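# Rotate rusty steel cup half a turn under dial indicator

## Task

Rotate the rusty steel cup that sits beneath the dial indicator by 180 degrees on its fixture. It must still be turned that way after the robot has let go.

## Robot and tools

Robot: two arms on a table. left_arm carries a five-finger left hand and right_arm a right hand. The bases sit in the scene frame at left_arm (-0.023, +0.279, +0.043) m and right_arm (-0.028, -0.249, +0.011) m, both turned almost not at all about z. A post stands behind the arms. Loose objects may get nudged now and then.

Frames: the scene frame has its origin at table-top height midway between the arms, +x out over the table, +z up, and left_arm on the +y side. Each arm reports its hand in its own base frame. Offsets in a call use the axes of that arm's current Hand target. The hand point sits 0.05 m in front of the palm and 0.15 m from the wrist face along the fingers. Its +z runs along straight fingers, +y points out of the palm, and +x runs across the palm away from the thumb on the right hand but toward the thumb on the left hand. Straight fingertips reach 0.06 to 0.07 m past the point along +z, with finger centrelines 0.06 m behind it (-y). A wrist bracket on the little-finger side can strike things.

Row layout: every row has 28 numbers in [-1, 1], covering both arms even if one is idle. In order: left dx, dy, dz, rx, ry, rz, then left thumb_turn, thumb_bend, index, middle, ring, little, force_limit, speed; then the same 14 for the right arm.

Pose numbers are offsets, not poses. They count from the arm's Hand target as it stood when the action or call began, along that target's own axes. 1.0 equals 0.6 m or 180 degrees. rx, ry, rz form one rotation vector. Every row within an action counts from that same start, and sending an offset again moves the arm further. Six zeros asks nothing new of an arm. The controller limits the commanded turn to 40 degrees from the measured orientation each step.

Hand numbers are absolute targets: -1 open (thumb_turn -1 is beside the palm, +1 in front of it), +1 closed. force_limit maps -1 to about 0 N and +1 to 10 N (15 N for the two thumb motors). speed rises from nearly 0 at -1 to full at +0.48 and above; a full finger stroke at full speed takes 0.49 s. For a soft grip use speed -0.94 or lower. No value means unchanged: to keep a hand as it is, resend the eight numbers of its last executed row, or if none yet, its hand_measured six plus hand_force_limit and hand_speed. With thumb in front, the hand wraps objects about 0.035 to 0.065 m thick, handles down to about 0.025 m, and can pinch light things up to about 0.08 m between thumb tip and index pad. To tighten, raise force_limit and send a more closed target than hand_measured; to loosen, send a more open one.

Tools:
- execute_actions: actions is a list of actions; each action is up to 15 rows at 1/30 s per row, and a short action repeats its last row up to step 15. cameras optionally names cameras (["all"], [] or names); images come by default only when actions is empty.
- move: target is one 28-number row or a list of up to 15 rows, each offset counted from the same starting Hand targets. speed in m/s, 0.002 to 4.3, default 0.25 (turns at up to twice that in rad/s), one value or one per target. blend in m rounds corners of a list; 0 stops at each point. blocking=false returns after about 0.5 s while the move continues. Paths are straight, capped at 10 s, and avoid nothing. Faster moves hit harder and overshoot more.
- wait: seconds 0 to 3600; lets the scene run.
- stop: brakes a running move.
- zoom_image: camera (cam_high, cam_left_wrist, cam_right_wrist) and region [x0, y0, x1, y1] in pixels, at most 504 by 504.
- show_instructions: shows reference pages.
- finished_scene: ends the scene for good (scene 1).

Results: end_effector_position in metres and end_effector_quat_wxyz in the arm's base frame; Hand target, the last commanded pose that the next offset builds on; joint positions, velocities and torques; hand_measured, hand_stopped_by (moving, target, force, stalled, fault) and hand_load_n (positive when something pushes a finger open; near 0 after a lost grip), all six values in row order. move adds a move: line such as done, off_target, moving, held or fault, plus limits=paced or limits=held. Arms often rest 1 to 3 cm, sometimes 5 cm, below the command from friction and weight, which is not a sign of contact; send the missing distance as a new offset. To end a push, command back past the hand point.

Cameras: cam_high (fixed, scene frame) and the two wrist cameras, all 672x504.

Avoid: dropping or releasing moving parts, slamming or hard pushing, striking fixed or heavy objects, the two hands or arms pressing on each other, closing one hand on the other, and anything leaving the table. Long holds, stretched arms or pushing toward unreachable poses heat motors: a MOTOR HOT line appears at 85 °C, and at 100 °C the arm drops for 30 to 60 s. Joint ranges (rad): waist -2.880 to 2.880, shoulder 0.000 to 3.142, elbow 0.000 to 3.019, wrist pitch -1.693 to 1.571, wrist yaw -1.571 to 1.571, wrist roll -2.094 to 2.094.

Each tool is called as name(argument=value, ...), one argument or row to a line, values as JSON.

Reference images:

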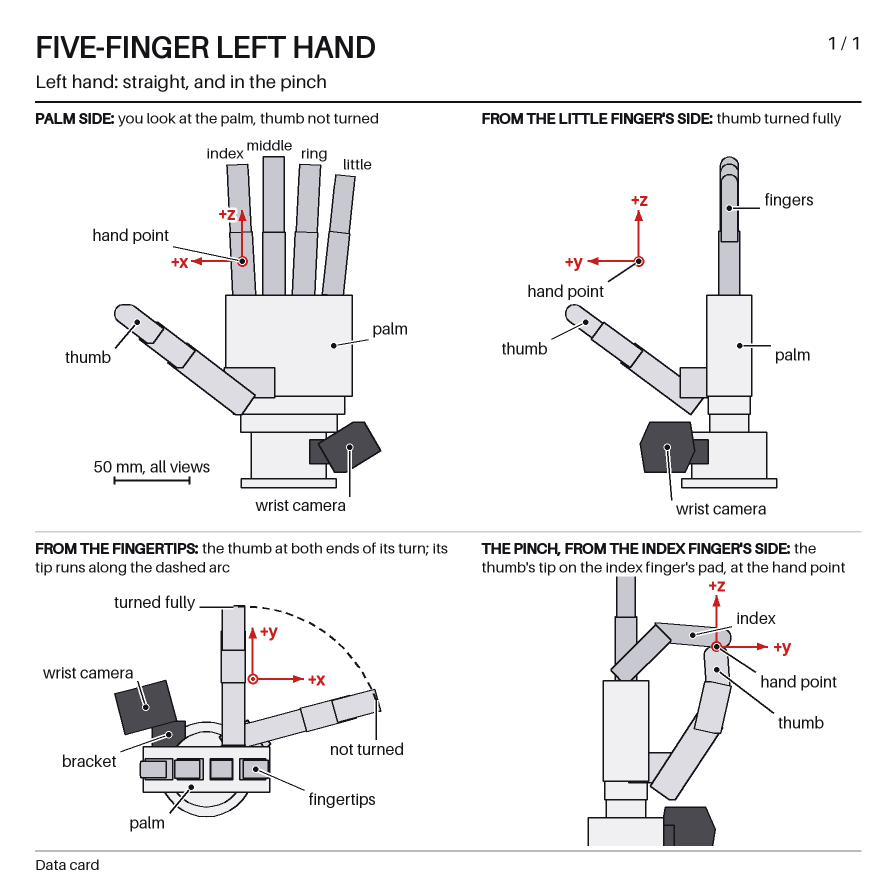

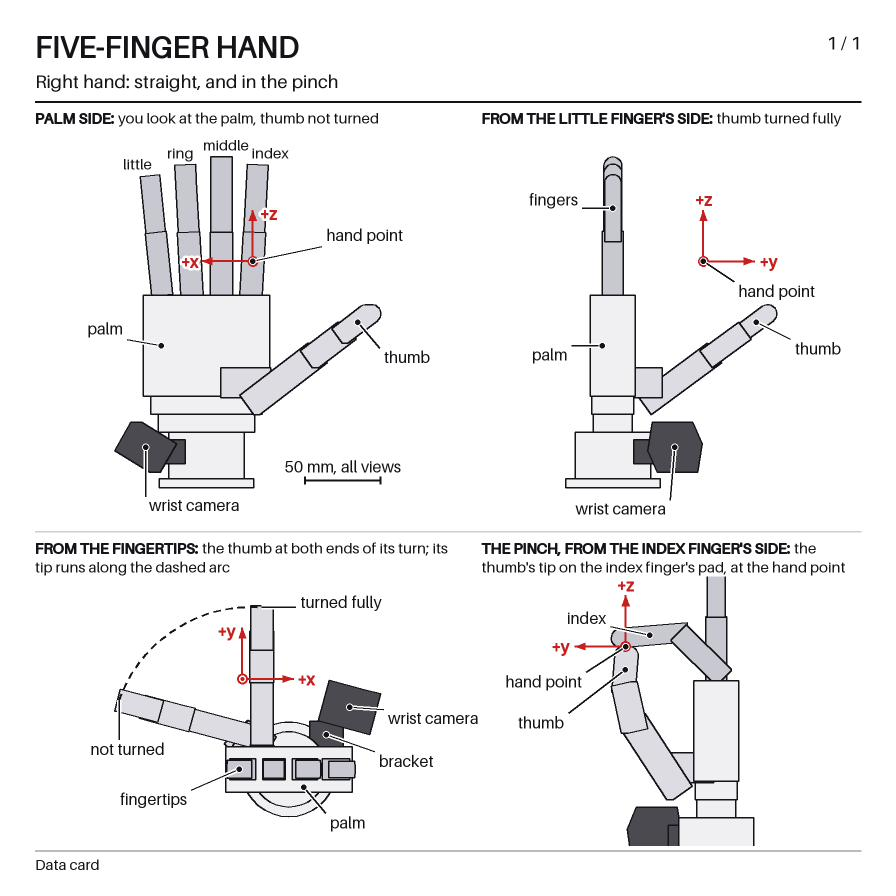

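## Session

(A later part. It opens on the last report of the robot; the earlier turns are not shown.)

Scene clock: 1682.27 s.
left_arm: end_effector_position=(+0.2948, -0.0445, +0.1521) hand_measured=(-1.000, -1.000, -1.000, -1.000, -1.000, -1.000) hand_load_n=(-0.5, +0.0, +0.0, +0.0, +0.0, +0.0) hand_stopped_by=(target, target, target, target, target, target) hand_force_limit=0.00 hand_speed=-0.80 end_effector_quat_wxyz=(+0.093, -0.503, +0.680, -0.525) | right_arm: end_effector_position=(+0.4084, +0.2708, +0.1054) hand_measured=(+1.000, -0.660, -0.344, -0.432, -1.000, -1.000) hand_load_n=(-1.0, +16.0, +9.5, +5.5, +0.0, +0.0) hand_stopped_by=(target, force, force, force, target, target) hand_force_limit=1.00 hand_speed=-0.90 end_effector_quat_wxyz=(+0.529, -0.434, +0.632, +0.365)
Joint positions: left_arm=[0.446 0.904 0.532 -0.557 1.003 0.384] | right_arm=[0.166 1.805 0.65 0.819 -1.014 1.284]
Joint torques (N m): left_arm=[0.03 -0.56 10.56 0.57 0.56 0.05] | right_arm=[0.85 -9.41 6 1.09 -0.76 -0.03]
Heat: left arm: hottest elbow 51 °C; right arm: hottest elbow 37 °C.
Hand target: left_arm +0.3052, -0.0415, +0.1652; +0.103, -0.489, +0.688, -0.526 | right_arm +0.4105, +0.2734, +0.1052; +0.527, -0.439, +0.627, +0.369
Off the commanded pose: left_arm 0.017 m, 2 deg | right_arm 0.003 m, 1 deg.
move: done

move(
  target=[
    [0,0,0,0,0,0,-1,-1,-1,-1,-1,-1,0,-0.8,-0.0004,-0.0025,0.0021,-0.0492,0,-0.0087,1,0.1,0.1,0.1,-1,-1,1.0,-0.9],
    [0,0,0,0,0,0,-1,-1,-1,-1,-1,-1,0,-0.8,-0.0007,-0.0043,0.0039,-0.0957,0,-0.0169,1,0.1,0.1,0.1,-1,-1,1.0,-0.9],
  ],
  speed=0.08,
  cameras=["cam_right_wrist", "cam_left_wrist"],
)

zoom_image(
  camera="cam_left_wrist",
  region=[252, 155, 342, 265],
)

Scene clock: 1697.63 s.
left_arm: end_effector_position=(+0.2948, -0.0445, +0.1521) hand_measured=(-1.000, -1.000, -1.000, -1.000, -1.000, -1.000) hand_load_n=(+0.0, +0.0, +0.0, +0.0, +0.0, +0.0) hand_stopped_by=(target, target, target, target, target, target) hand_force_limit=0.00 hand_speed=-0.80 end_effector_quat_wxyz=(+0.093, -0.503, +0.680, -0.525) | right_arm: end_effector_position=(+0.4115, +0.2714, +0.1037) hand_measured=(+1.000, -0.660, -0.344, -0.432, -1.000, -1.000) hand_load_n=(-1.5, +16.0, +10.0, +5.0, +0.0, +0.0) hand_stopped_by=(target, force, force, force, target, target) hand_force_limit=1.00 hand_speed=-0.90 end_effector_quat_wxyz=(-0.466, +0.525, -0.559, -0.441)
Joint positions: left_arm=[0.446 0.904 0.532 -0.557 1.003 0.384] | right_arm=[0.155 1.866 0.883 0.281 -1.293 0.894]
Joint torques (N m): left_arm=[0.03 -0.44 10.54 0.54 0.59 0.07] | right_arm=[1.26 -11.4 7.08 0.68 -0.93 -0.07]
Heat: left arm: hottest elbow 51 °C; right arm: hottest elbow 37 °C.
Hand target: left_arm +0.3052, -0.0415, +0.1652; +0.103, -0.489, +0.688, -0.526 | right_arm +0.4138, +0.2747, +0.1052; -0.465, +0.530, -0.553, -0.445
Off the commanded pose: left_arm 0.017 m, 2 deg | right_arm 0.004 m, 1 deg.
move: done
cam_left_wrist: T_world_to_cam=[[0.47954, -0.12808, 0.86812, -0.27721], [-0.81407, -0.43429, 0.38561, 0.17578], [0.32762, -0.89162, -0.31253, 0.02973]] pos_world=[0.26629, 0.06735, 0.18216]
cam_right_wrist: T_world_to_cam=[[-0.9602, -0.02139, -0.2785, 0.42324], [-0.2621, -0.27573, 0.92481, 0.09701], [-0.09657, 0.961, 0.25915, -0.13211]] pos_world=[0.41907, 0.16276, 0.0624]
Images, in order (width x height): cam_left_wrist 672x504, cam_right_wrist 672x504.

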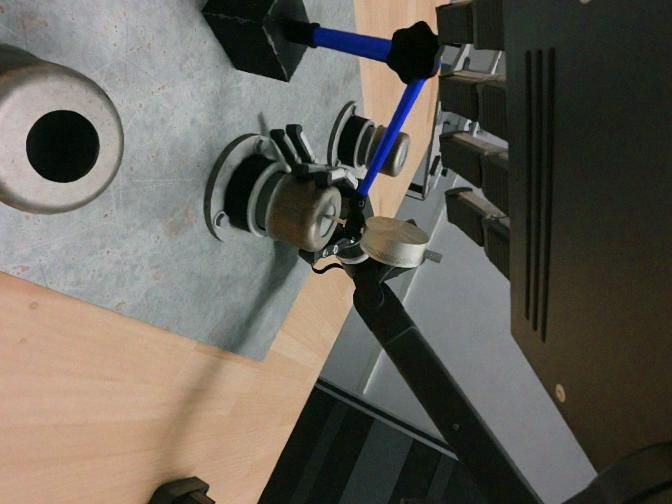

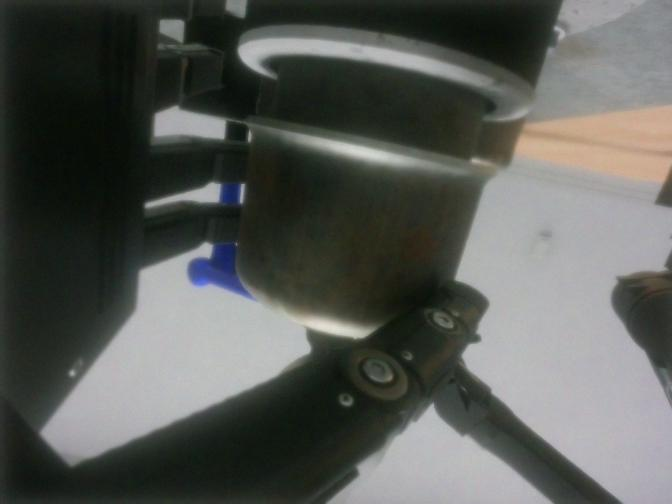

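Scaled by 4.582 from the camera's image (finer frame: 960x720).

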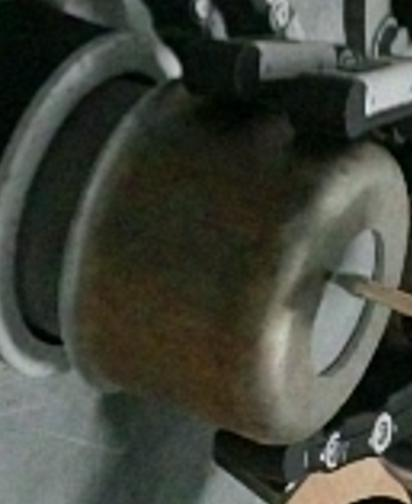

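move(
  target=[
    [0,0,0,0,0,0,-1,-1,-1,-1,-1,-1,0,-0.8,0,0,0,0,0,0,1,-0.9,-0.85,-0.85,-1,-1,0.5,-0.6],
    [0,0,0,0,0,0,-1,-1,-1,-1,-1,-1,0,-0.8,0.0045,0.0113,-0.0254,0.1067,0,0.0188,1,-0.9,-0.85,-0.85,-1,-1,0.5,-0.6],
    [0,0,0,0,0,0,-1,-1,-1,-1,-1,-1,0,-0.8,0.0007,0.0128,-0.0041,0.2052,0,0.0362,1,-0.85,-0.75,-0.8,-1,-1,0.5,-0.6],
  ],
  speed=0.15,
  blend=[0,0.005,0],
  cameras=["cam_right_wrist"],
)

Scene clock: 1730.20 s.
left_arm: end_effector_position=(+0.2948, -0.0445, +0.1521) hand_measured=(-1.000, -1.000, -1.000, -1.000, -1.000, -1.000) hand_load_n=(-0.5, +0.0, +0.0, +0.0, +0.0, +0.0) hand_stopped_by=(target, target, target, target, target, target) hand_force_limit=0.00 hand_speed=-0.80 end_effector_quat_wxyz=(+0.093, -0.503, +0.680, -0.525) | right_arm: end_effector_position=(+0.4094, +0.2694, +0.0997) hand_measured=(+1.000, -0.850, -0.750, -0.800, -1.000, -1.000) hand_load_n=(-0.5, +0.0, +0.0, +0.0, +0.0, +0.0) hand_stopped_by=(target, target, target, target, target, target) hand_force_limit=0.50 hand_speed=-0.60 end_effector_quat_wxyz=(+0.580, -0.325, +0.698, +0.266)
Joint positions: left_arm=[0.446 0.904 0.532 -0.557 1.003 0.384] | right_arm=[0.242 1.759 0.47 1.06 -0.611 1.433]
Joint torques (N m): left_arm=[0.03 -0.21 10.55 0.49 0.59 0.07] | right_arm=[1.26 -9.47 3.3 2.52 -0.15 0.16]
Heat: left arm: hottest elbow 51 °C; right arm: hottest elbow 37 °C.
Hand target: left_arm +0.3052, -0.0415, +0.1652; +0.103, -0.489, +0.688, -0.526 | right_arm +0.4062, +0.2724, +0.1053; +0.583, -0.323, +0.694, +0.272
Off the commanded pose: left_arm 0.017 m, 2 deg | right_arm 0.007 m, 1 deg.
move: done
cam_right_wrist: T_world_to_cam=[[-0.78061, 0.55546, -0.28657, 0.19201], [-0.37599, -0.05105, 0.92522, 0.08573], [0.49929, 0.82998, 0.2487, -0.33694]] pos_world=[0.35035, 0.17737, 0.0595]

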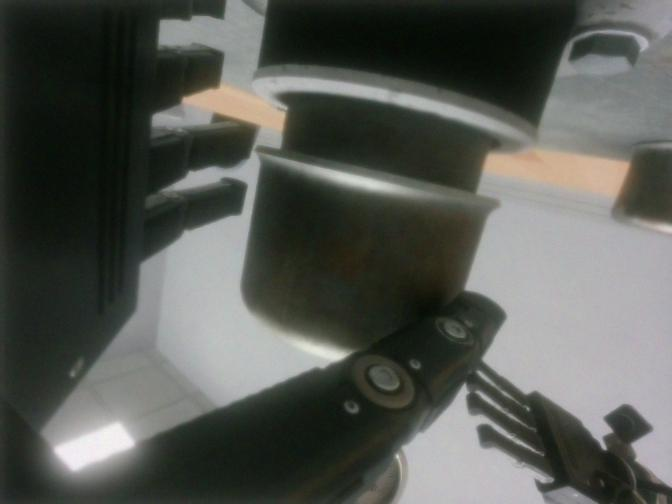

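move(
  target=[
    [0,0,0,0,0,0,-1,-1,-1,-1,-1,-1,0,-0.8,-0.0003,0.0037,-0.0173,0,0,0,1,-0.85,-0.75,-0.8,-1,-1,0.5,-0.6],
    [0,0,0,0,0,0,-1,-1,-1,-1,-1,-1,0,-0.8,-0.0033,0.0006,-0.0011,0,0,0,1,-0.85,-0.75,-0.8,-1,-1,0.5,-0.6],
  ],
  speed=0.12,
)

Scene clock: 1738.80 s.
left_arm: end_effector_position=(+0.2948, -0.0445, +0.1521) hand_measured=(-1.000, -1.000, -1.000, -1.000, -1.000, -1.000) hand_load_n=(+0.0, +0.0, -0.5, +0.0, +0.0, +0.0) hand_stopped_by=(target, target, target, target, target, target) hand_force_limit=0.00 hand_speed=-0.80 end_effector_quat_wxyz=(+0.093, -0.503, +0.680, -0.525) | right_arm: end_effector_position=(+0.4015, +0.2672, +0.1051) hand_measured=(+1.000, -0.850, -0.750, -0.800, -1.000, -1.000) hand_load_n=(+0.0, +0.0, +0.0, +0.0, +0.0, +0.0) hand_stopped_by=(target, target, target, target, target, target) hand_force_limit=0.50 hand_speed=-0.60 end_effector_quat_wxyz=(+0.584, -0.325, +0.695, +0.266)
Joint positions: left_arm=[0.446 0.904 0.532 -0.557 1.003 0.384] | right_arm=[0.242 1.735 0.447 1.07 -0.612 1.434]
Joint torques (N m): left_arm=[0.03 -0.56 10.58 0.5 0.58 0.07] | right_arm=[1.49 -7.82 5.19 1.77 -0.1 0.15]
Heat: left arm: hottest elbow 51 °C; right arm: hottest elbow 37 °C.
Hand target: left_arm +0.3052, -0.0415, +0.1652; +0.103, -0.489, +0.688, -0.526 | right_arm +0.4057, +0.2725, +0.1074; +0.583, -0.324, +0.694, +0.272
Off the commanded pose: left_arm 0.017 m, 2 deg | right_arm 0.007 m, 1 deg.
move: done

move(
  target=[0,0,0,0,0,0,-1,-1,-1,-1,-1,-1,0,-0.8,0,0,0,0,0,0,1,0.1,0.1,0.1,-1,-1,1.0,-0.9],
  speed=0.12,
  cameras=["cam_right_wrist", "cam_left_wrist"],
)

zoom_image(
  camera="cam_left_wrist",
  region=[252, 155, 342, 265],
)

Scene clock: 1745.80 s.
left_arm: end_effector_position=(+0.2948, -0.0445, +0.1521) hand_measured=(-1.000, -1.000, -1.000, -1.000, -1.000, -1.000) hand_load_n=(+0.0, +0.0, +0.0, -0.5, +0.0, +0.0) hand_stopped_by=(target, target, target, target, target, target) hand_force_limit=0.00 hand_speed=-0.80 end_effector_quat_wxyz=(+0.093, -0.503, +0.680, -0.525) | right_arm: end_effector_position=(+0.4054, +0.2671, +0.1068) hand_measured=(+1.000, -0.656, -0.344, -0.422, -1.000, -1.000) hand_load_n=(-1.5, +15.5, +9.5, +7.0, +0.0, +0.0) hand_stopped_by=(target, force, force, force, target, target) hand_force_limit=1.00 hand_speed=-0.90 end_effector_quat_wxyz=(+0.587, -0.323, +0.695, +0.263)
Joint positions: left_arm=[0.446 0.904 0.532 -0.557 1.003 0.384] | right_arm=[0.242 1.735 0.453 1.07 -0.603 1.436]
Joint torques (N m): left_arm=[-0.03 -0.44 10.58 0.54 0.58 0.07] | right_arm=[1.26 -8 4.7 1.8 -0.43 0.14]
Heat: left arm: hottest elbow 51 °C; right arm: hottest elbow 37 °C.
Hand target: left_arm +0.3052, -0.0415, +0.1652; +0.103, -0.489, +0.688, -0.526 | right_arm +0.4055, +0.2725, +0.1073; +0.583, -0.324, +0.694, +0.272
Off the commanded pose: left_arm 0.017 m, 2 deg | right_arm 0.005 m, 1 deg.
move: done
cam_left_wrist: T_world_to_cam=[[0.47954, -0.12808, 0.86812, -0.27721], [-0.81407, -0.43429, 0.38561, 0.17578], [0.32762, -0.89162, -0.31253, 0.02973]] pos_world=[0.26629, 0.06735, 0.18216]
cam_right_wrist: T_world_to_cam=[[-0.77125, 0.56363, -0.2958, 0.18715], [-0.39, -0.05115, 0.91939, 0.08384], [0.50307, 0.82444, 0.25926, -0.33597]] pos_world=[0.34605, 0.17579, 0.06538]
Images, in order (width x height): cam_left_wrist 672x504, cam_right_wrist 672x504.

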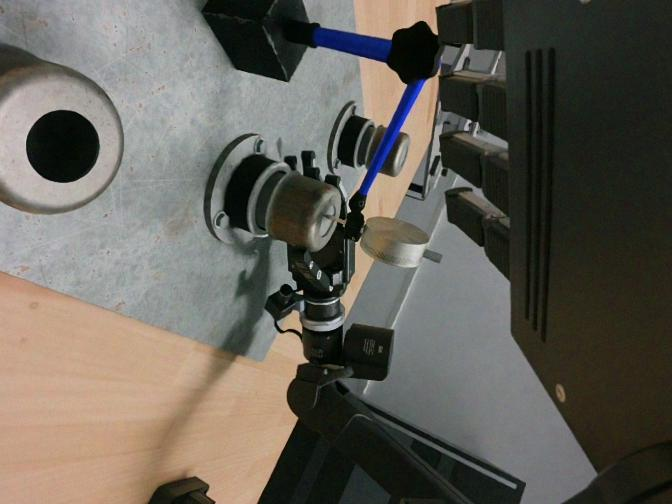

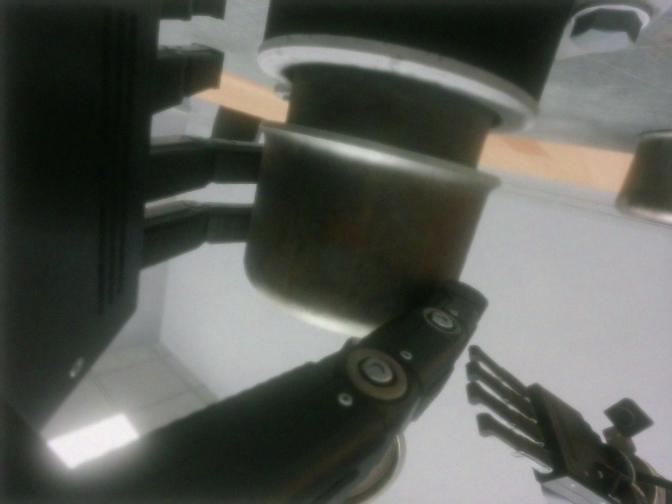

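Scaled by 4.582 from the camera's image (finer frame: 960x720).

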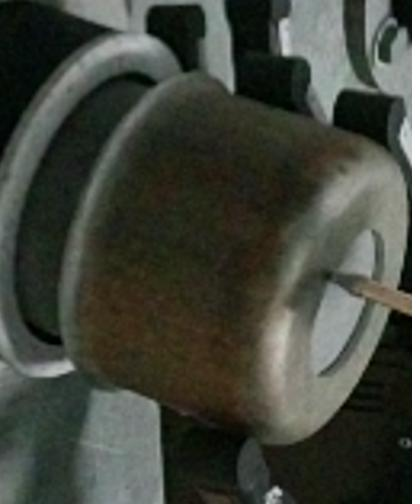

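move(
  target=[
    [0,0,0,0,0,0,-1,-1,-1,-1,-1,-1,0,-0.8,-0.0006,-0.0035,0.0033,-0.0657,0,-0.0116,1,0.1,0.1,0.1,-1,-1,1.0,-0.9],
    [0,0,0,0,0,0,-1,-1,-1,-1,-1,-1,0,-0.8,-0.0012,-0.0060,0.0069,-0.1313,0,-0.0231,1,0.1,0.1,0.1,-1,-1,1.0,-0.9],
  ],
  speed=0.08,
  blend=[0.003,0],
  cameras=["cam_right_wrist"],
)

Scene clock: 1757.60 s.
left_arm: end_effector_position=(+0.2948, -0.0445, +0.1521) hand_measured=(-1.000, -1.000, -1.000, -1.000, -1.000, -1.000) hand_load_n=(+0.0, +0.0, +0.0, +0.0, +0.0, +0.0) hand_stopped_by=(target, target, target, target, target, target) hand_force_limit=0.00 hand_speed=-0.80 end_effector_quat_wxyz=(+0.093, -0.503, +0.680, -0.525) | right_arm: end_effector_position=(+0.4108, +0.2679, +0.1047) hand_measured=(+1.000, -0.656, -0.344, -0.422, -1.000, -1.000) hand_load_n=(-3.5, +15.5, +9.0, +6.0, +0.0, +0.0) hand_stopped_by=(target, force, force, force, target, target) hand_force_limit=1.00 hand_speed=-0.90 end_effector_quat_wxyz=(+0.519, -0.456, +0.617, +0.377)
Joint positions: left_arm=[0.446 0.904 0.532 -0.557 1.003 0.384] | right_arm=[0.152 1.815 0.694 0.732 -1.081 1.216]
Joint torques (N m): left_arm=[0.26 -0.38 10.66 0.57 0.57 0.06] | right_arm=[1.44 -10.05 6.28 1.1 -0.97 0.09]
Heat: left arm: hottest elbow 51 °C; right arm: hottest elbow 37 °C.
Hand target: left_arm +0.3052, -0.0415, +0.1652; +0.103, -0.489, +0.688, -0.526 | right_arm +0.4110, +0.2734, +0.1072; +0.514, -0.461, +0.612, +0.387
Off the commanded pose: left_arm 0.017 m, 2 deg | right_arm 0.006 m, 2 deg.
move: done
cam_right_wrist: T_world_to_cam=[[-0.93344, 0.21058, -0.29043, 0.35086], [-0.3318, -0.19896, 0.92213, 0.10345], [0.1364, 0.95712, 0.25559, -0.22332]] pos_world=[0.39229, 0.16044, 0.06359]

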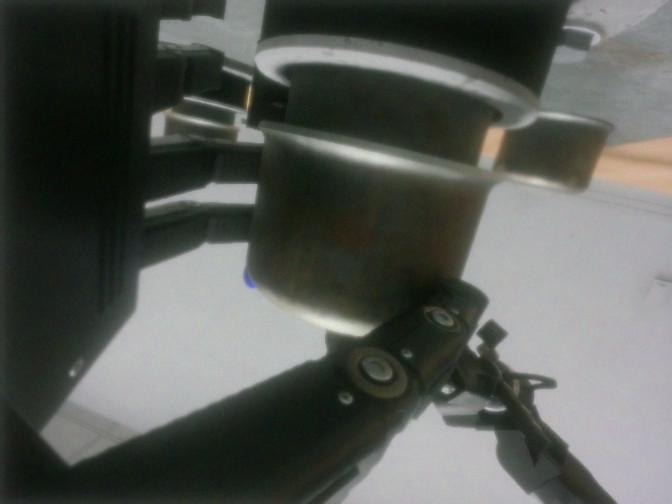

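move(
  target=[
    [0,0,0,0,0,0,-1,-1,-1,-1,-1,-1,0,-0.8,-0.0003,-0.0025,0.0020,-0.0492,0,-0.0087,1,0.1,0.1,0.1,-1,-1,1.0,-0.9],
  ],
  speed=0.08,
  cameras=["cam_right_wrist"],
)

move(
  target=[
    [0,0,0,0,0,0,-1,-1,-1,-1,-1,-1,0,-0.8,0,0,0,0,0,0,1,-0.9,-0.9,-0.9,-1,-1,0.5,-0.7],
  ],
  speed=0.12,
  cameras=["cam_right_wrist", "cam_left_wrist"],
)

zoom_image(
  camera="cam_left_wrist",
  region=[252, 155, 342, 265],
)

zoom_image(
  camera="cam_right_wrist",
  region=[200, 20, 500, 320],
)

Scene clock: 1769.93 s.
left_arm: end_effector_position=(+0.2948, -0.0445, +0.1521) hand_measured=(-1.000, -1.000, -1.000, -1.000, -1.000, -1.000) hand_load_n=(-0.5, +0.0, +0.0, +0.0, +0.0, +0.0) hand_stopped_by=(target, target, target, target, target, target) hand_force_limit=0.00 hand_speed=-0.80 end_effector_quat_wxyz=(+0.093, -0.503, +0.680, -0.525) | right_arm: end_effector_position=(+0.4127, +0.2690, +0.1038) hand_measured=(+1.000, -0.656, -0.344, -0.422, -1.000, -1.000) hand_load_n=(-3.5, +15.5, +9.0, +6.0, +0.0, +0.0) hand_stopped_by=(target, force, force, force, target, target) hand_force_limit=1.00 hand_speed=-0.90 end_effector_quat_wxyz=(+0.486, -0.503, +0.580, +0.417)
Joint positions: left_arm=[0.446 0.904 0.532 -0.557 1.003 0.384] | right_arm=[0.148 1.846 0.812 0.474 -1.225 1.032]
Joint torques (N m): left_arm=[0.03 -0.67 10.61 0.55 0.57 0.05] | right_arm=[1.73 -11.22 6.74 0.84 -1.07 0.05]
Heat: left arm: hottest elbow 51 °C; right arm: hottest elbow 37 °C.
Hand target: left_arm +0.3052, -0.0415, +0.1652; +0.103, -0.489, +0.688, -0.526 | right_arm +0.4128, +0.2742, +0.1073; +0.482, -0.507, +0.573, +0.426
Off the commanded pose: left_arm 0.017 m, 2 deg | right_arm 0.006 m, 2 deg.
move: done
cam_right_wrist: T_world_to_cam=[[-0.95554, 0.06085, -0.28851, 0.40131], [-0.29446, -0.24768, 0.92301, 0.1026], [-0.01529, 0.96693, 0.25459, -0.16425]] pos_world=[0.41117, 0.15981, 0.06289]

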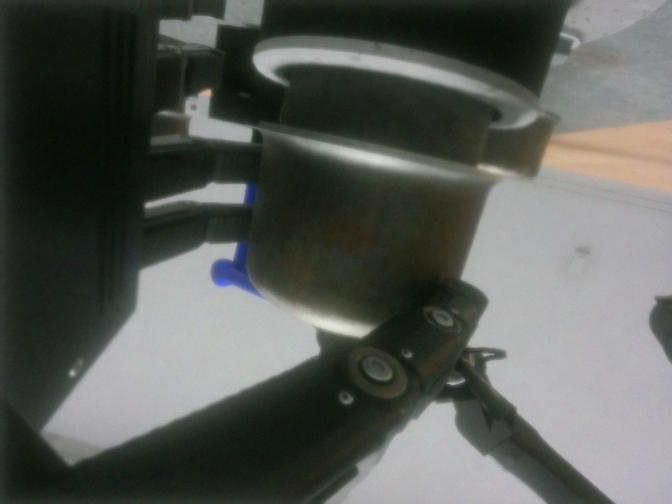

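Scene clock: 1770.90 s.
left_arm: end_effector_position=(+0.2948, -0.0445, +0.1521) hand_measured=(-1.000, -1.000, -1.000, -1.000, -1.000, -1.000) hand_load_n=(+0.0, +0.0, +0.0, +0.0, +0.0, +0.0) hand_stopped_by=(target, target, target, target, target, target) hand_force_limit=0.00 hand_speed=-0.80 end_effector_quat_wxyz=(+0.093, -0.503, +0.680, -0.525) | right_arm: end_effector_position=(+0.4088, +0.2705, +0.1049) hand_measured=(+1.000, -0.900, -0.900, -0.900, -1.000, -1.000) hand_load_n=(+0.0, +0.0, +0.0, +0.0, +0.0, +0.0) hand_stopped_by=(target, target, target, target, target, target) hand_force_limit=0.50 hand_speed=-0.70 end_effector_quat_wxyz=(+0.483, -0.505, +0.576, +0.424)
Joint positions: left_arm=[0.446 0.904 0.532 -0.557 1.003 0.384] | right_arm=[0.153 1.846 0.812 0.47 -1.239 1.031]
Joint torques (N m): left_arm=[-0.15 -0.26 10.59 0.5 0.57 0.05] | right_arm=[1.08 -11.22 6.69 1.06 -0.54 0.07]
Heat: left arm: hottest elbow 51 °C; right arm: hottest elbow 37 °C.
Hand target: left_arm +0.3052, -0.0415, +0.1652; +0.103, -0.489, +0.688, -0.526 | right_arm +0.4127, +0.2741, +0.1074; +0.482, -0.507, +0.573, +0.426
Off the commanded pose: left_arm 0.017 m, 2 deg | right_arm 0.006 m, 0 deg.
move: done
cam_left_wrist: T_world_to_cam=[[0.47954, -0.12808, 0.86812, -0.27721], [-0.81407, -0.43429, 0.38561, 0.17578], [0.32762, -0.89162, -0.31253, 0.02973]] pos_world=[0.26629, 0.06735, 0.18216]
cam_right_wrist: T_world_to_cam=[[-0.95772, 0.04698, -0.28385, 0.40209], [-0.28614, -0.25832, 0.92271, 0.10028], [-0.02997, 0.96492, 0.26084, -0.16021]] pos_world=[0.40898, 0.1616, 0.06339]
Images, in order (width x height): cam_left_wrist 672x504, cam_right_wrist 672x504.

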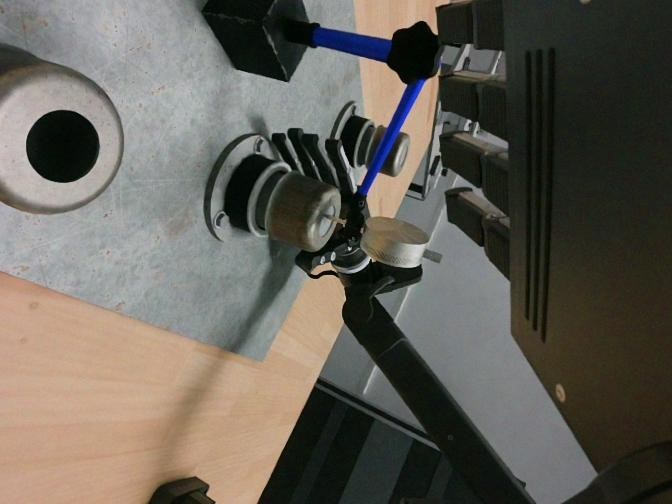

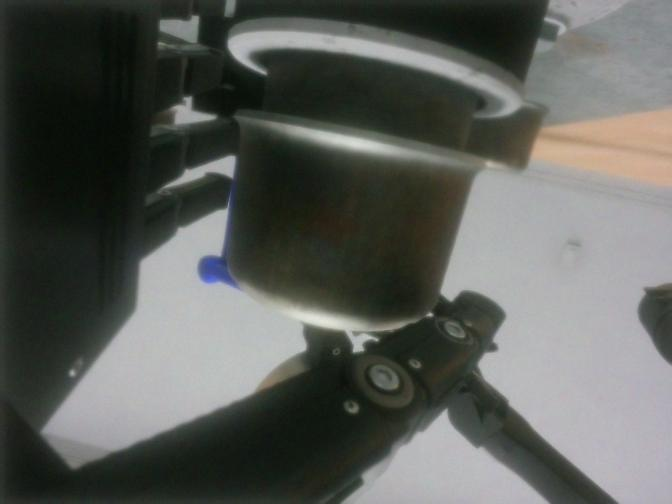

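Scaled by 4.582 from the camera's image (finer frame: 960x720).

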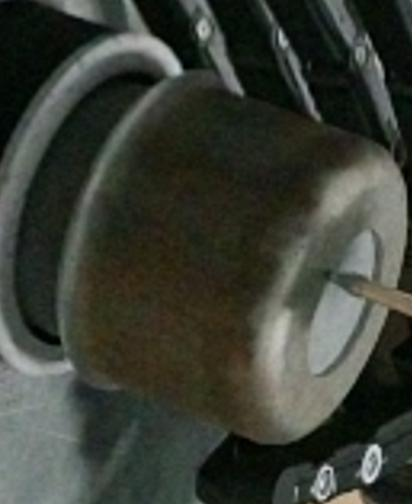

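Scaled by 1.680 from the camera's image (finer frame: 960x720).

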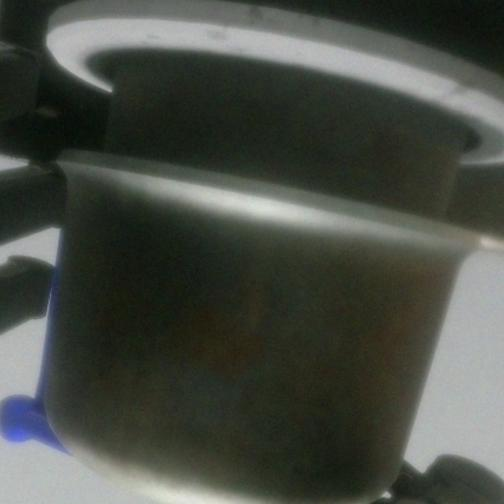

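zoom_image(
  camera="cam_left_wrist",
  region=[262, 165, 332, 255],
)

Scaled by 5.600 from the camera's image (finer frame: 960x720).

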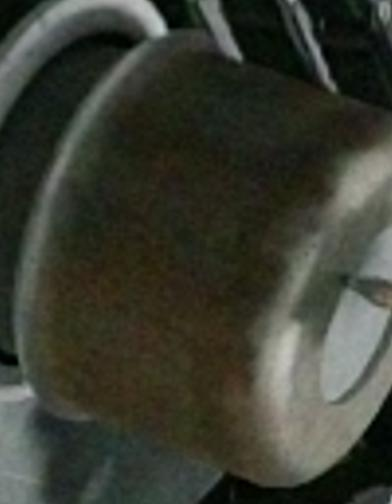

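move(
  target=[
    [0,0,0,0,0,0,-1,-1,-1,-1,-1,-1,0,-0.8,0.0117,-0.0047,-0.0665,0,0,0,1,-0.9,-0.9,-0.9,-1,-1,0.5,-0.7],
    [0,0,0,0,0,0,-1,-1,-1,-1,-1,-1,0,-0.8,0.0119,0.0242,-0.0673,0.1149,0,0.0203,1,-0.9,-0.9,-0.9,-1,-1,0.5,-0.7],
    [0,0,0,0,0,0,-1,-1,-1,-1,-1,-1,0,-0.8,0.0098,0.0547,-0.0556,0.2462,0,0.0434,1,-0.9,-0.9,-0.9,-1,-1,0.5,-0.7],
    [0,0,0,0,0,0,-1,-1,-1,-1,-1,-1,0,-0.8,0.0062,0.0765,-0.0350,0.3666,0,0.0646,1,-0.9,-0.9,-0.9,-1,-1,0.5,-0.7],
    [0,0,0,0,0,0,-1,-1,-1,-1,-1,-1,0,-0.8,0.0009,0.0895,-0.0051,0.4979,0,0.0878,1,-0.9,-0.9,-0.9,-1,-1,0.5,-0.7],
  ],
  speed=0.25,
  blend=0.008,
  cameras=["cam_right_wrist", "cam_high"],
)

zoom_image(
  camera="cam_right_wrist",
  region=[240, 120, 500, 350],
)

zoom_image(
  camera="cam_high",
  region=[190, 225, 270, 305],
)

Scene clock: 1810.10 s.
left_arm: end_effector_position=(+0.2948, -0.0445, +0.1521) hand_measured=(-1.000, -1.000, -1.000, -1.000, -1.000, -1.000) hand_load_n=(+0.0, +0.0, +0.0, +0.0, +0.0, +0.0) hand_stopped_by=(target, target, target, target, target, target) hand_force_limit=0.00 hand_speed=-0.80 end_effector_quat_wxyz=(+0.093, -0.503, +0.680, -0.525) | right_arm: end_effector_position=(+0.3563, +0.2696, +0.0975) hand_measured=(+1.000, -0.900, -0.900, -0.900, -1.000, -1.000) hand_load_n=(-0.5, -0.5, +0.0, +0.0, +0.0, +0.0) hand_stopped_by=(target, target, target, target, target, target) hand_force_limit=0.50 hand_speed=-0.70 end_effector_quat_wxyz=(+0.637, +0.044, +0.768, -0.058)
Joint positions: left_arm=[0.446 0.904 0.532 -0.557 1.003 0.384] | right_arm=[1 1.638 0.333 0.879 1.112 1.924]
Joint torques (N m): left_arm=[0.03 -0.38 10.61 0.58 0.58 0.06] | right_arm=[0.97 -7.59 4.97 1.32 0.38 0.14]
Heat: left arm: hottest elbow 51 °C; right arm: hottest elbow 38 °C.
Hand target: left_arm +0.3052, -0.0415, +0.1652; +0.103, -0.489, +0.688, -0.526 | right_arm +0.3591, +0.2776, +0.1073; +0.641, +0.054, +0.764, -0.044
Off the commanded pose: left_arm 0.017 m, 2 deg | right_arm 0.013 m, 2 deg.
move: off_target (right_arm)
cam_right_wrist: T_world_to_cam=[[0.05345, 0.94806, -0.31357, -0.25065], [-0.24288, 0.31693, 0.91683, -0.07793], [0.96858, 0.02716, 0.2472, -0.26062]] pos_world=[0.2469, 0.2694, 0.05728]
Images, in order (width x height): cam_high 672x504, cam_right_wrist 672x504.

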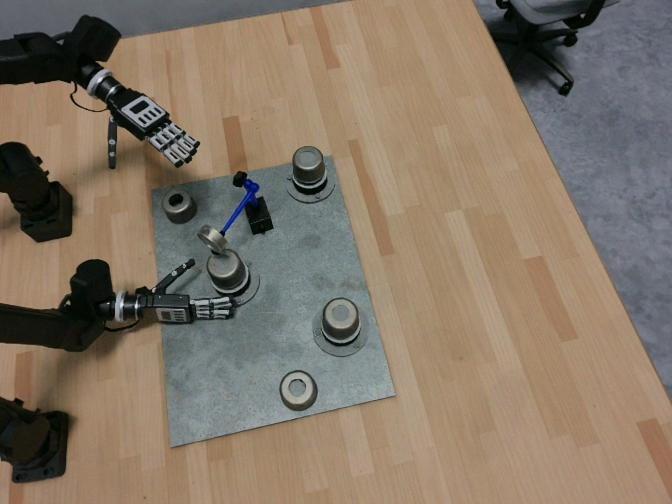

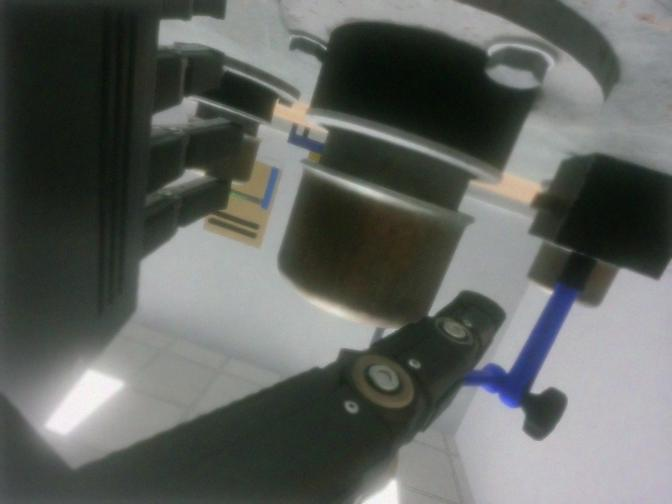

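Scaled by 1.938 from the camera's image (finer frame: 960x720).

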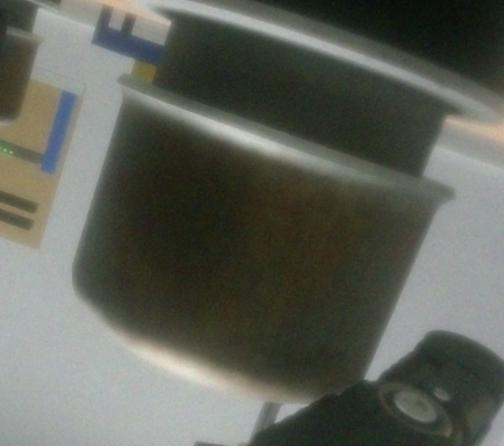

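Scaled by 6.300 from the camera's image (finer frame: 960x720).

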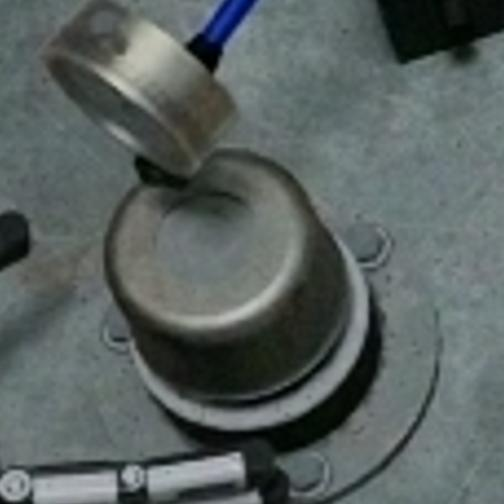

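wait(
  seconds=0.1,
  cameras=["cam_left_wrist"],
)

zoom_image(
  camera="cam_left_wrist",
  region=[252, 155, 342, 265],
)

Scene clock: 1815.03 s.
left_arm: end_effector_position=(+0.2948, -0.0445, +0.1521) hand_measured=(-1.000, -1.000, -1.000, -1.000, -1.000, -1.000) hand_load_n=(+0.0, +0.0, +0.0, +0.0, +0.0, +0.0) hand_stopped_by=(target, target, target, target, target, target) hand_force_limit=0.00 hand_speed=-0.80 end_effector_quat_wxyz=(+0.093, -0.503, +0.680, -0.525) | right_arm: end_effector_position=(+0.3563, +0.2696, +0.0975) hand_measured=(+1.000, -0.900, -0.900, -0.900, -1.000, -1.000) hand_load_n=(-0.5, +0.0, +0.0, +0.0, +0.0, +0.0) hand_stopped_by=(target, target, target, target, target, target) hand_force_limit=0.50 hand_speed=-0.70 end_effector_quat_wxyz=(+0.637, +0.044, +0.768, -0.058)
Joint positions: left_arm=[0.446 0.904 0.532 -0.557 1.003 0.384] | right_arm=[1 1.638 0.333 0.879 1.112 1.924]
Joint torques (N m): left_arm=[0.21 -0.56 10.59 0.47 0.57 0.06] | right_arm=[1.08 -7.47 5 1.32 0.36 0.15]
Heat: left arm: hottest elbow 51 °C; right arm: hottest elbow 37 °C.
Hand target: left_arm +0.3052, -0.0415, +0.1652; +0.103, -0.489, +0.688, -0.526 | right_arm +0.3591, +0.2776, +0.1073; +0.641, +0.054, +0.764, -0.045
Off the commanded pose: left_arm 0.017 m, 2 deg | right_arm 0.013 m, 2 deg.
wait: 0.10 s; at rest from the start
cam_left_wrist: T_world_to_cam=[[0.47954, -0.12808, 0.86812, -0.27721], [-0.81407, -0.43429, 0.38561, 0.17578], [0.32762, -0.89162, -0.31253, 0.02973]] pos_world=[0.26629, 0.06735, 0.18216]

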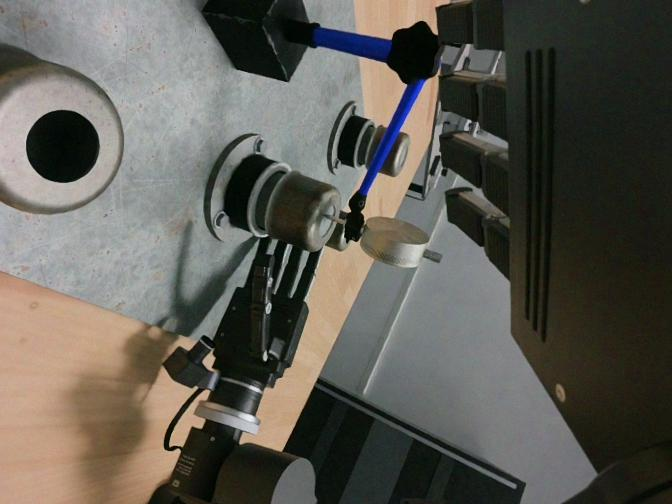

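Scaled by 4.582 from the camera's image (finer frame: 960x720).

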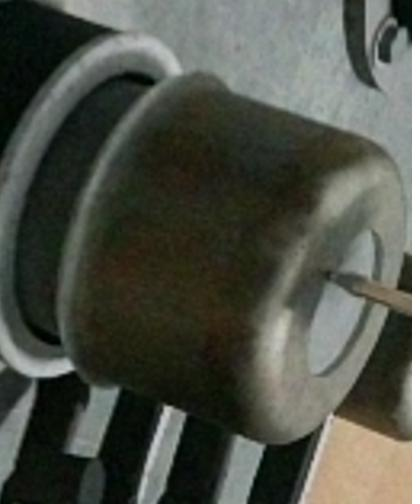

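move(
  target=[
    [0,0,0,0,0,0,-1,-1,-1,-1,-1,-1,0,-0.8,-0.0200,0,-0.1550,0,0,0,1,-0.9,-0.9,-0.9,-1,-1,0.5,-0.7],
  ],
  speed=0.25,
  cameras=["cam_high", "cam_right_wrist"],
)

zoom_image(
  camera="cam_high",
  region=[180, 170, 290, 300],
)

Scene clock: 1829.87 s.
left_arm: end_effector_position=(+0.2948, -0.0445, +0.1521) hand_measured=(-1.000, -1.000, -1.000, -1.000, -1.000, -1.000) hand_load_n=(-0.5, -0.5, +0.0, +0.0, +0.0, +0.0) hand_stopped_by=(target, target, target, target, target, target) hand_force_limit=0.00 hand_speed=-0.80 end_effector_quat_wxyz=(+0.093, -0.503, +0.680, -0.525) | right_arm: end_effector_position=(+0.2722, +0.2910, +0.1340) hand_measured=(+1.000, -0.900, -0.900, -0.900, -1.000, -1.000) hand_load_n=(-0.5, +0.0, +0.0, +0.0, +0.0, +0.0) hand_stopped_by=(target, target, target, target, target, target) hand_force_limit=0.50 hand_speed=-0.70 end_effector_quat_wxyz=(+0.670, +0.026, +0.741, -0.037)
Joint positions: left_arm=[0.446 0.904 0.532 -0.557 1.003 0.384] | right_arm=[1.293 1.471 0.279 0.699 1.358 2.034]
Joint torques (N m): left_arm=[-0.03 -0.79 10.61 0.53 0.58 0.05] | right_arm=[0.79 -5.48 3.86 1.09 0.45 0.13]
Heat: left arm: hottest elbow 51 °C; right arm: hottest elbow 37 °C.
Hand target: left_arm +0.3052, -0.0415, +0.1652; +0.103, -0.489, +0.688, -0.526 | right_arm +0.2705, +0.2900, +0.1352; +0.641, +0.054, +0.764, -0.045
Off the commanded pose: left_arm 0.017 m, 2 deg | right_arm 0.002 m, 5 deg.
joint sent to its limit (right arm) — joint 6 (wrist roll), upper limit. The joint targets are off in orientation, not in position.
move: off_target (right_arm)
cam_right_wrist: T_world_to_cam=[[0.02689, 0.95095, -0.30816, -0.24935], [-0.3366, 0.29888, 0.89295, -0.10466], [0.94126, 0.07972, 0.32813, -0.20745]] pos_world=[0.16674, 0.28494, 0.08468]

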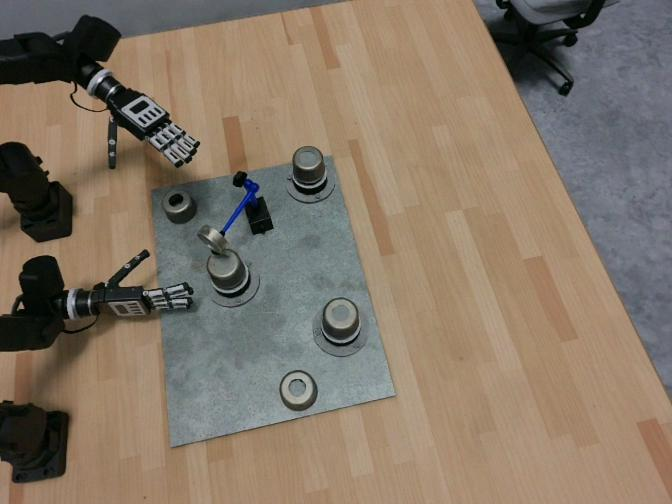

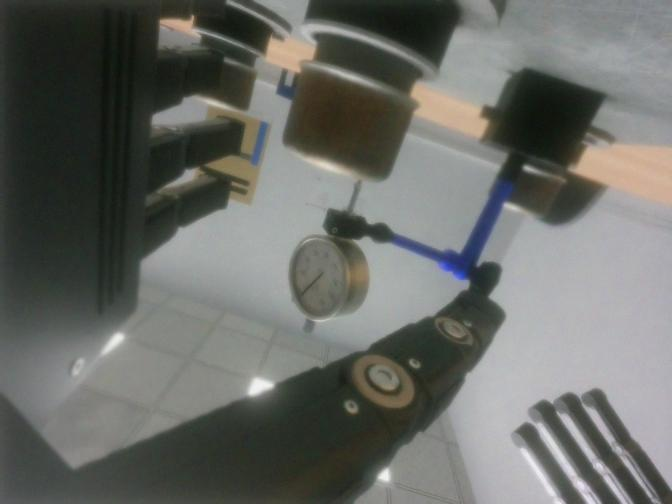

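Scaled by 3.877 from the camera's image (finer frame: 960x720).

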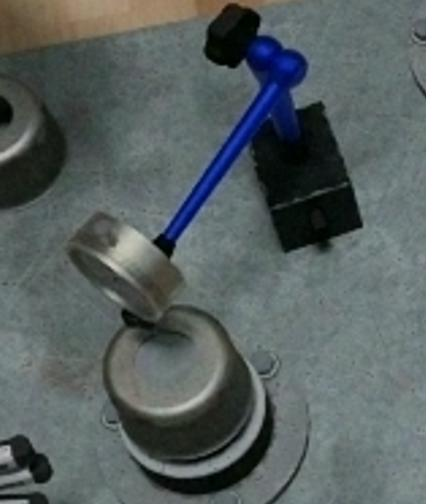

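zoom_image(
  camera="cam_right_wrist",
  region=[270, 50, 430, 190],
)

Scaled by 3.150 from the camera's image (finer frame: 960x720).

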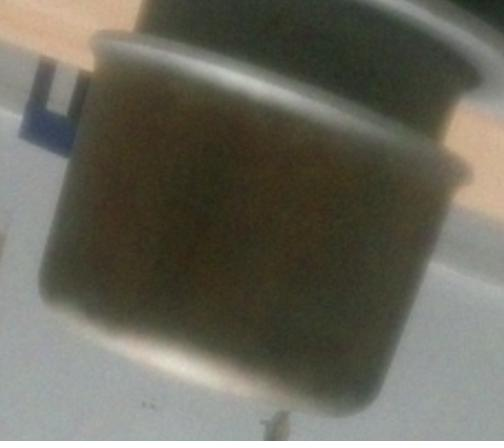

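finished_scene(
)

The scene is finished: the task was done.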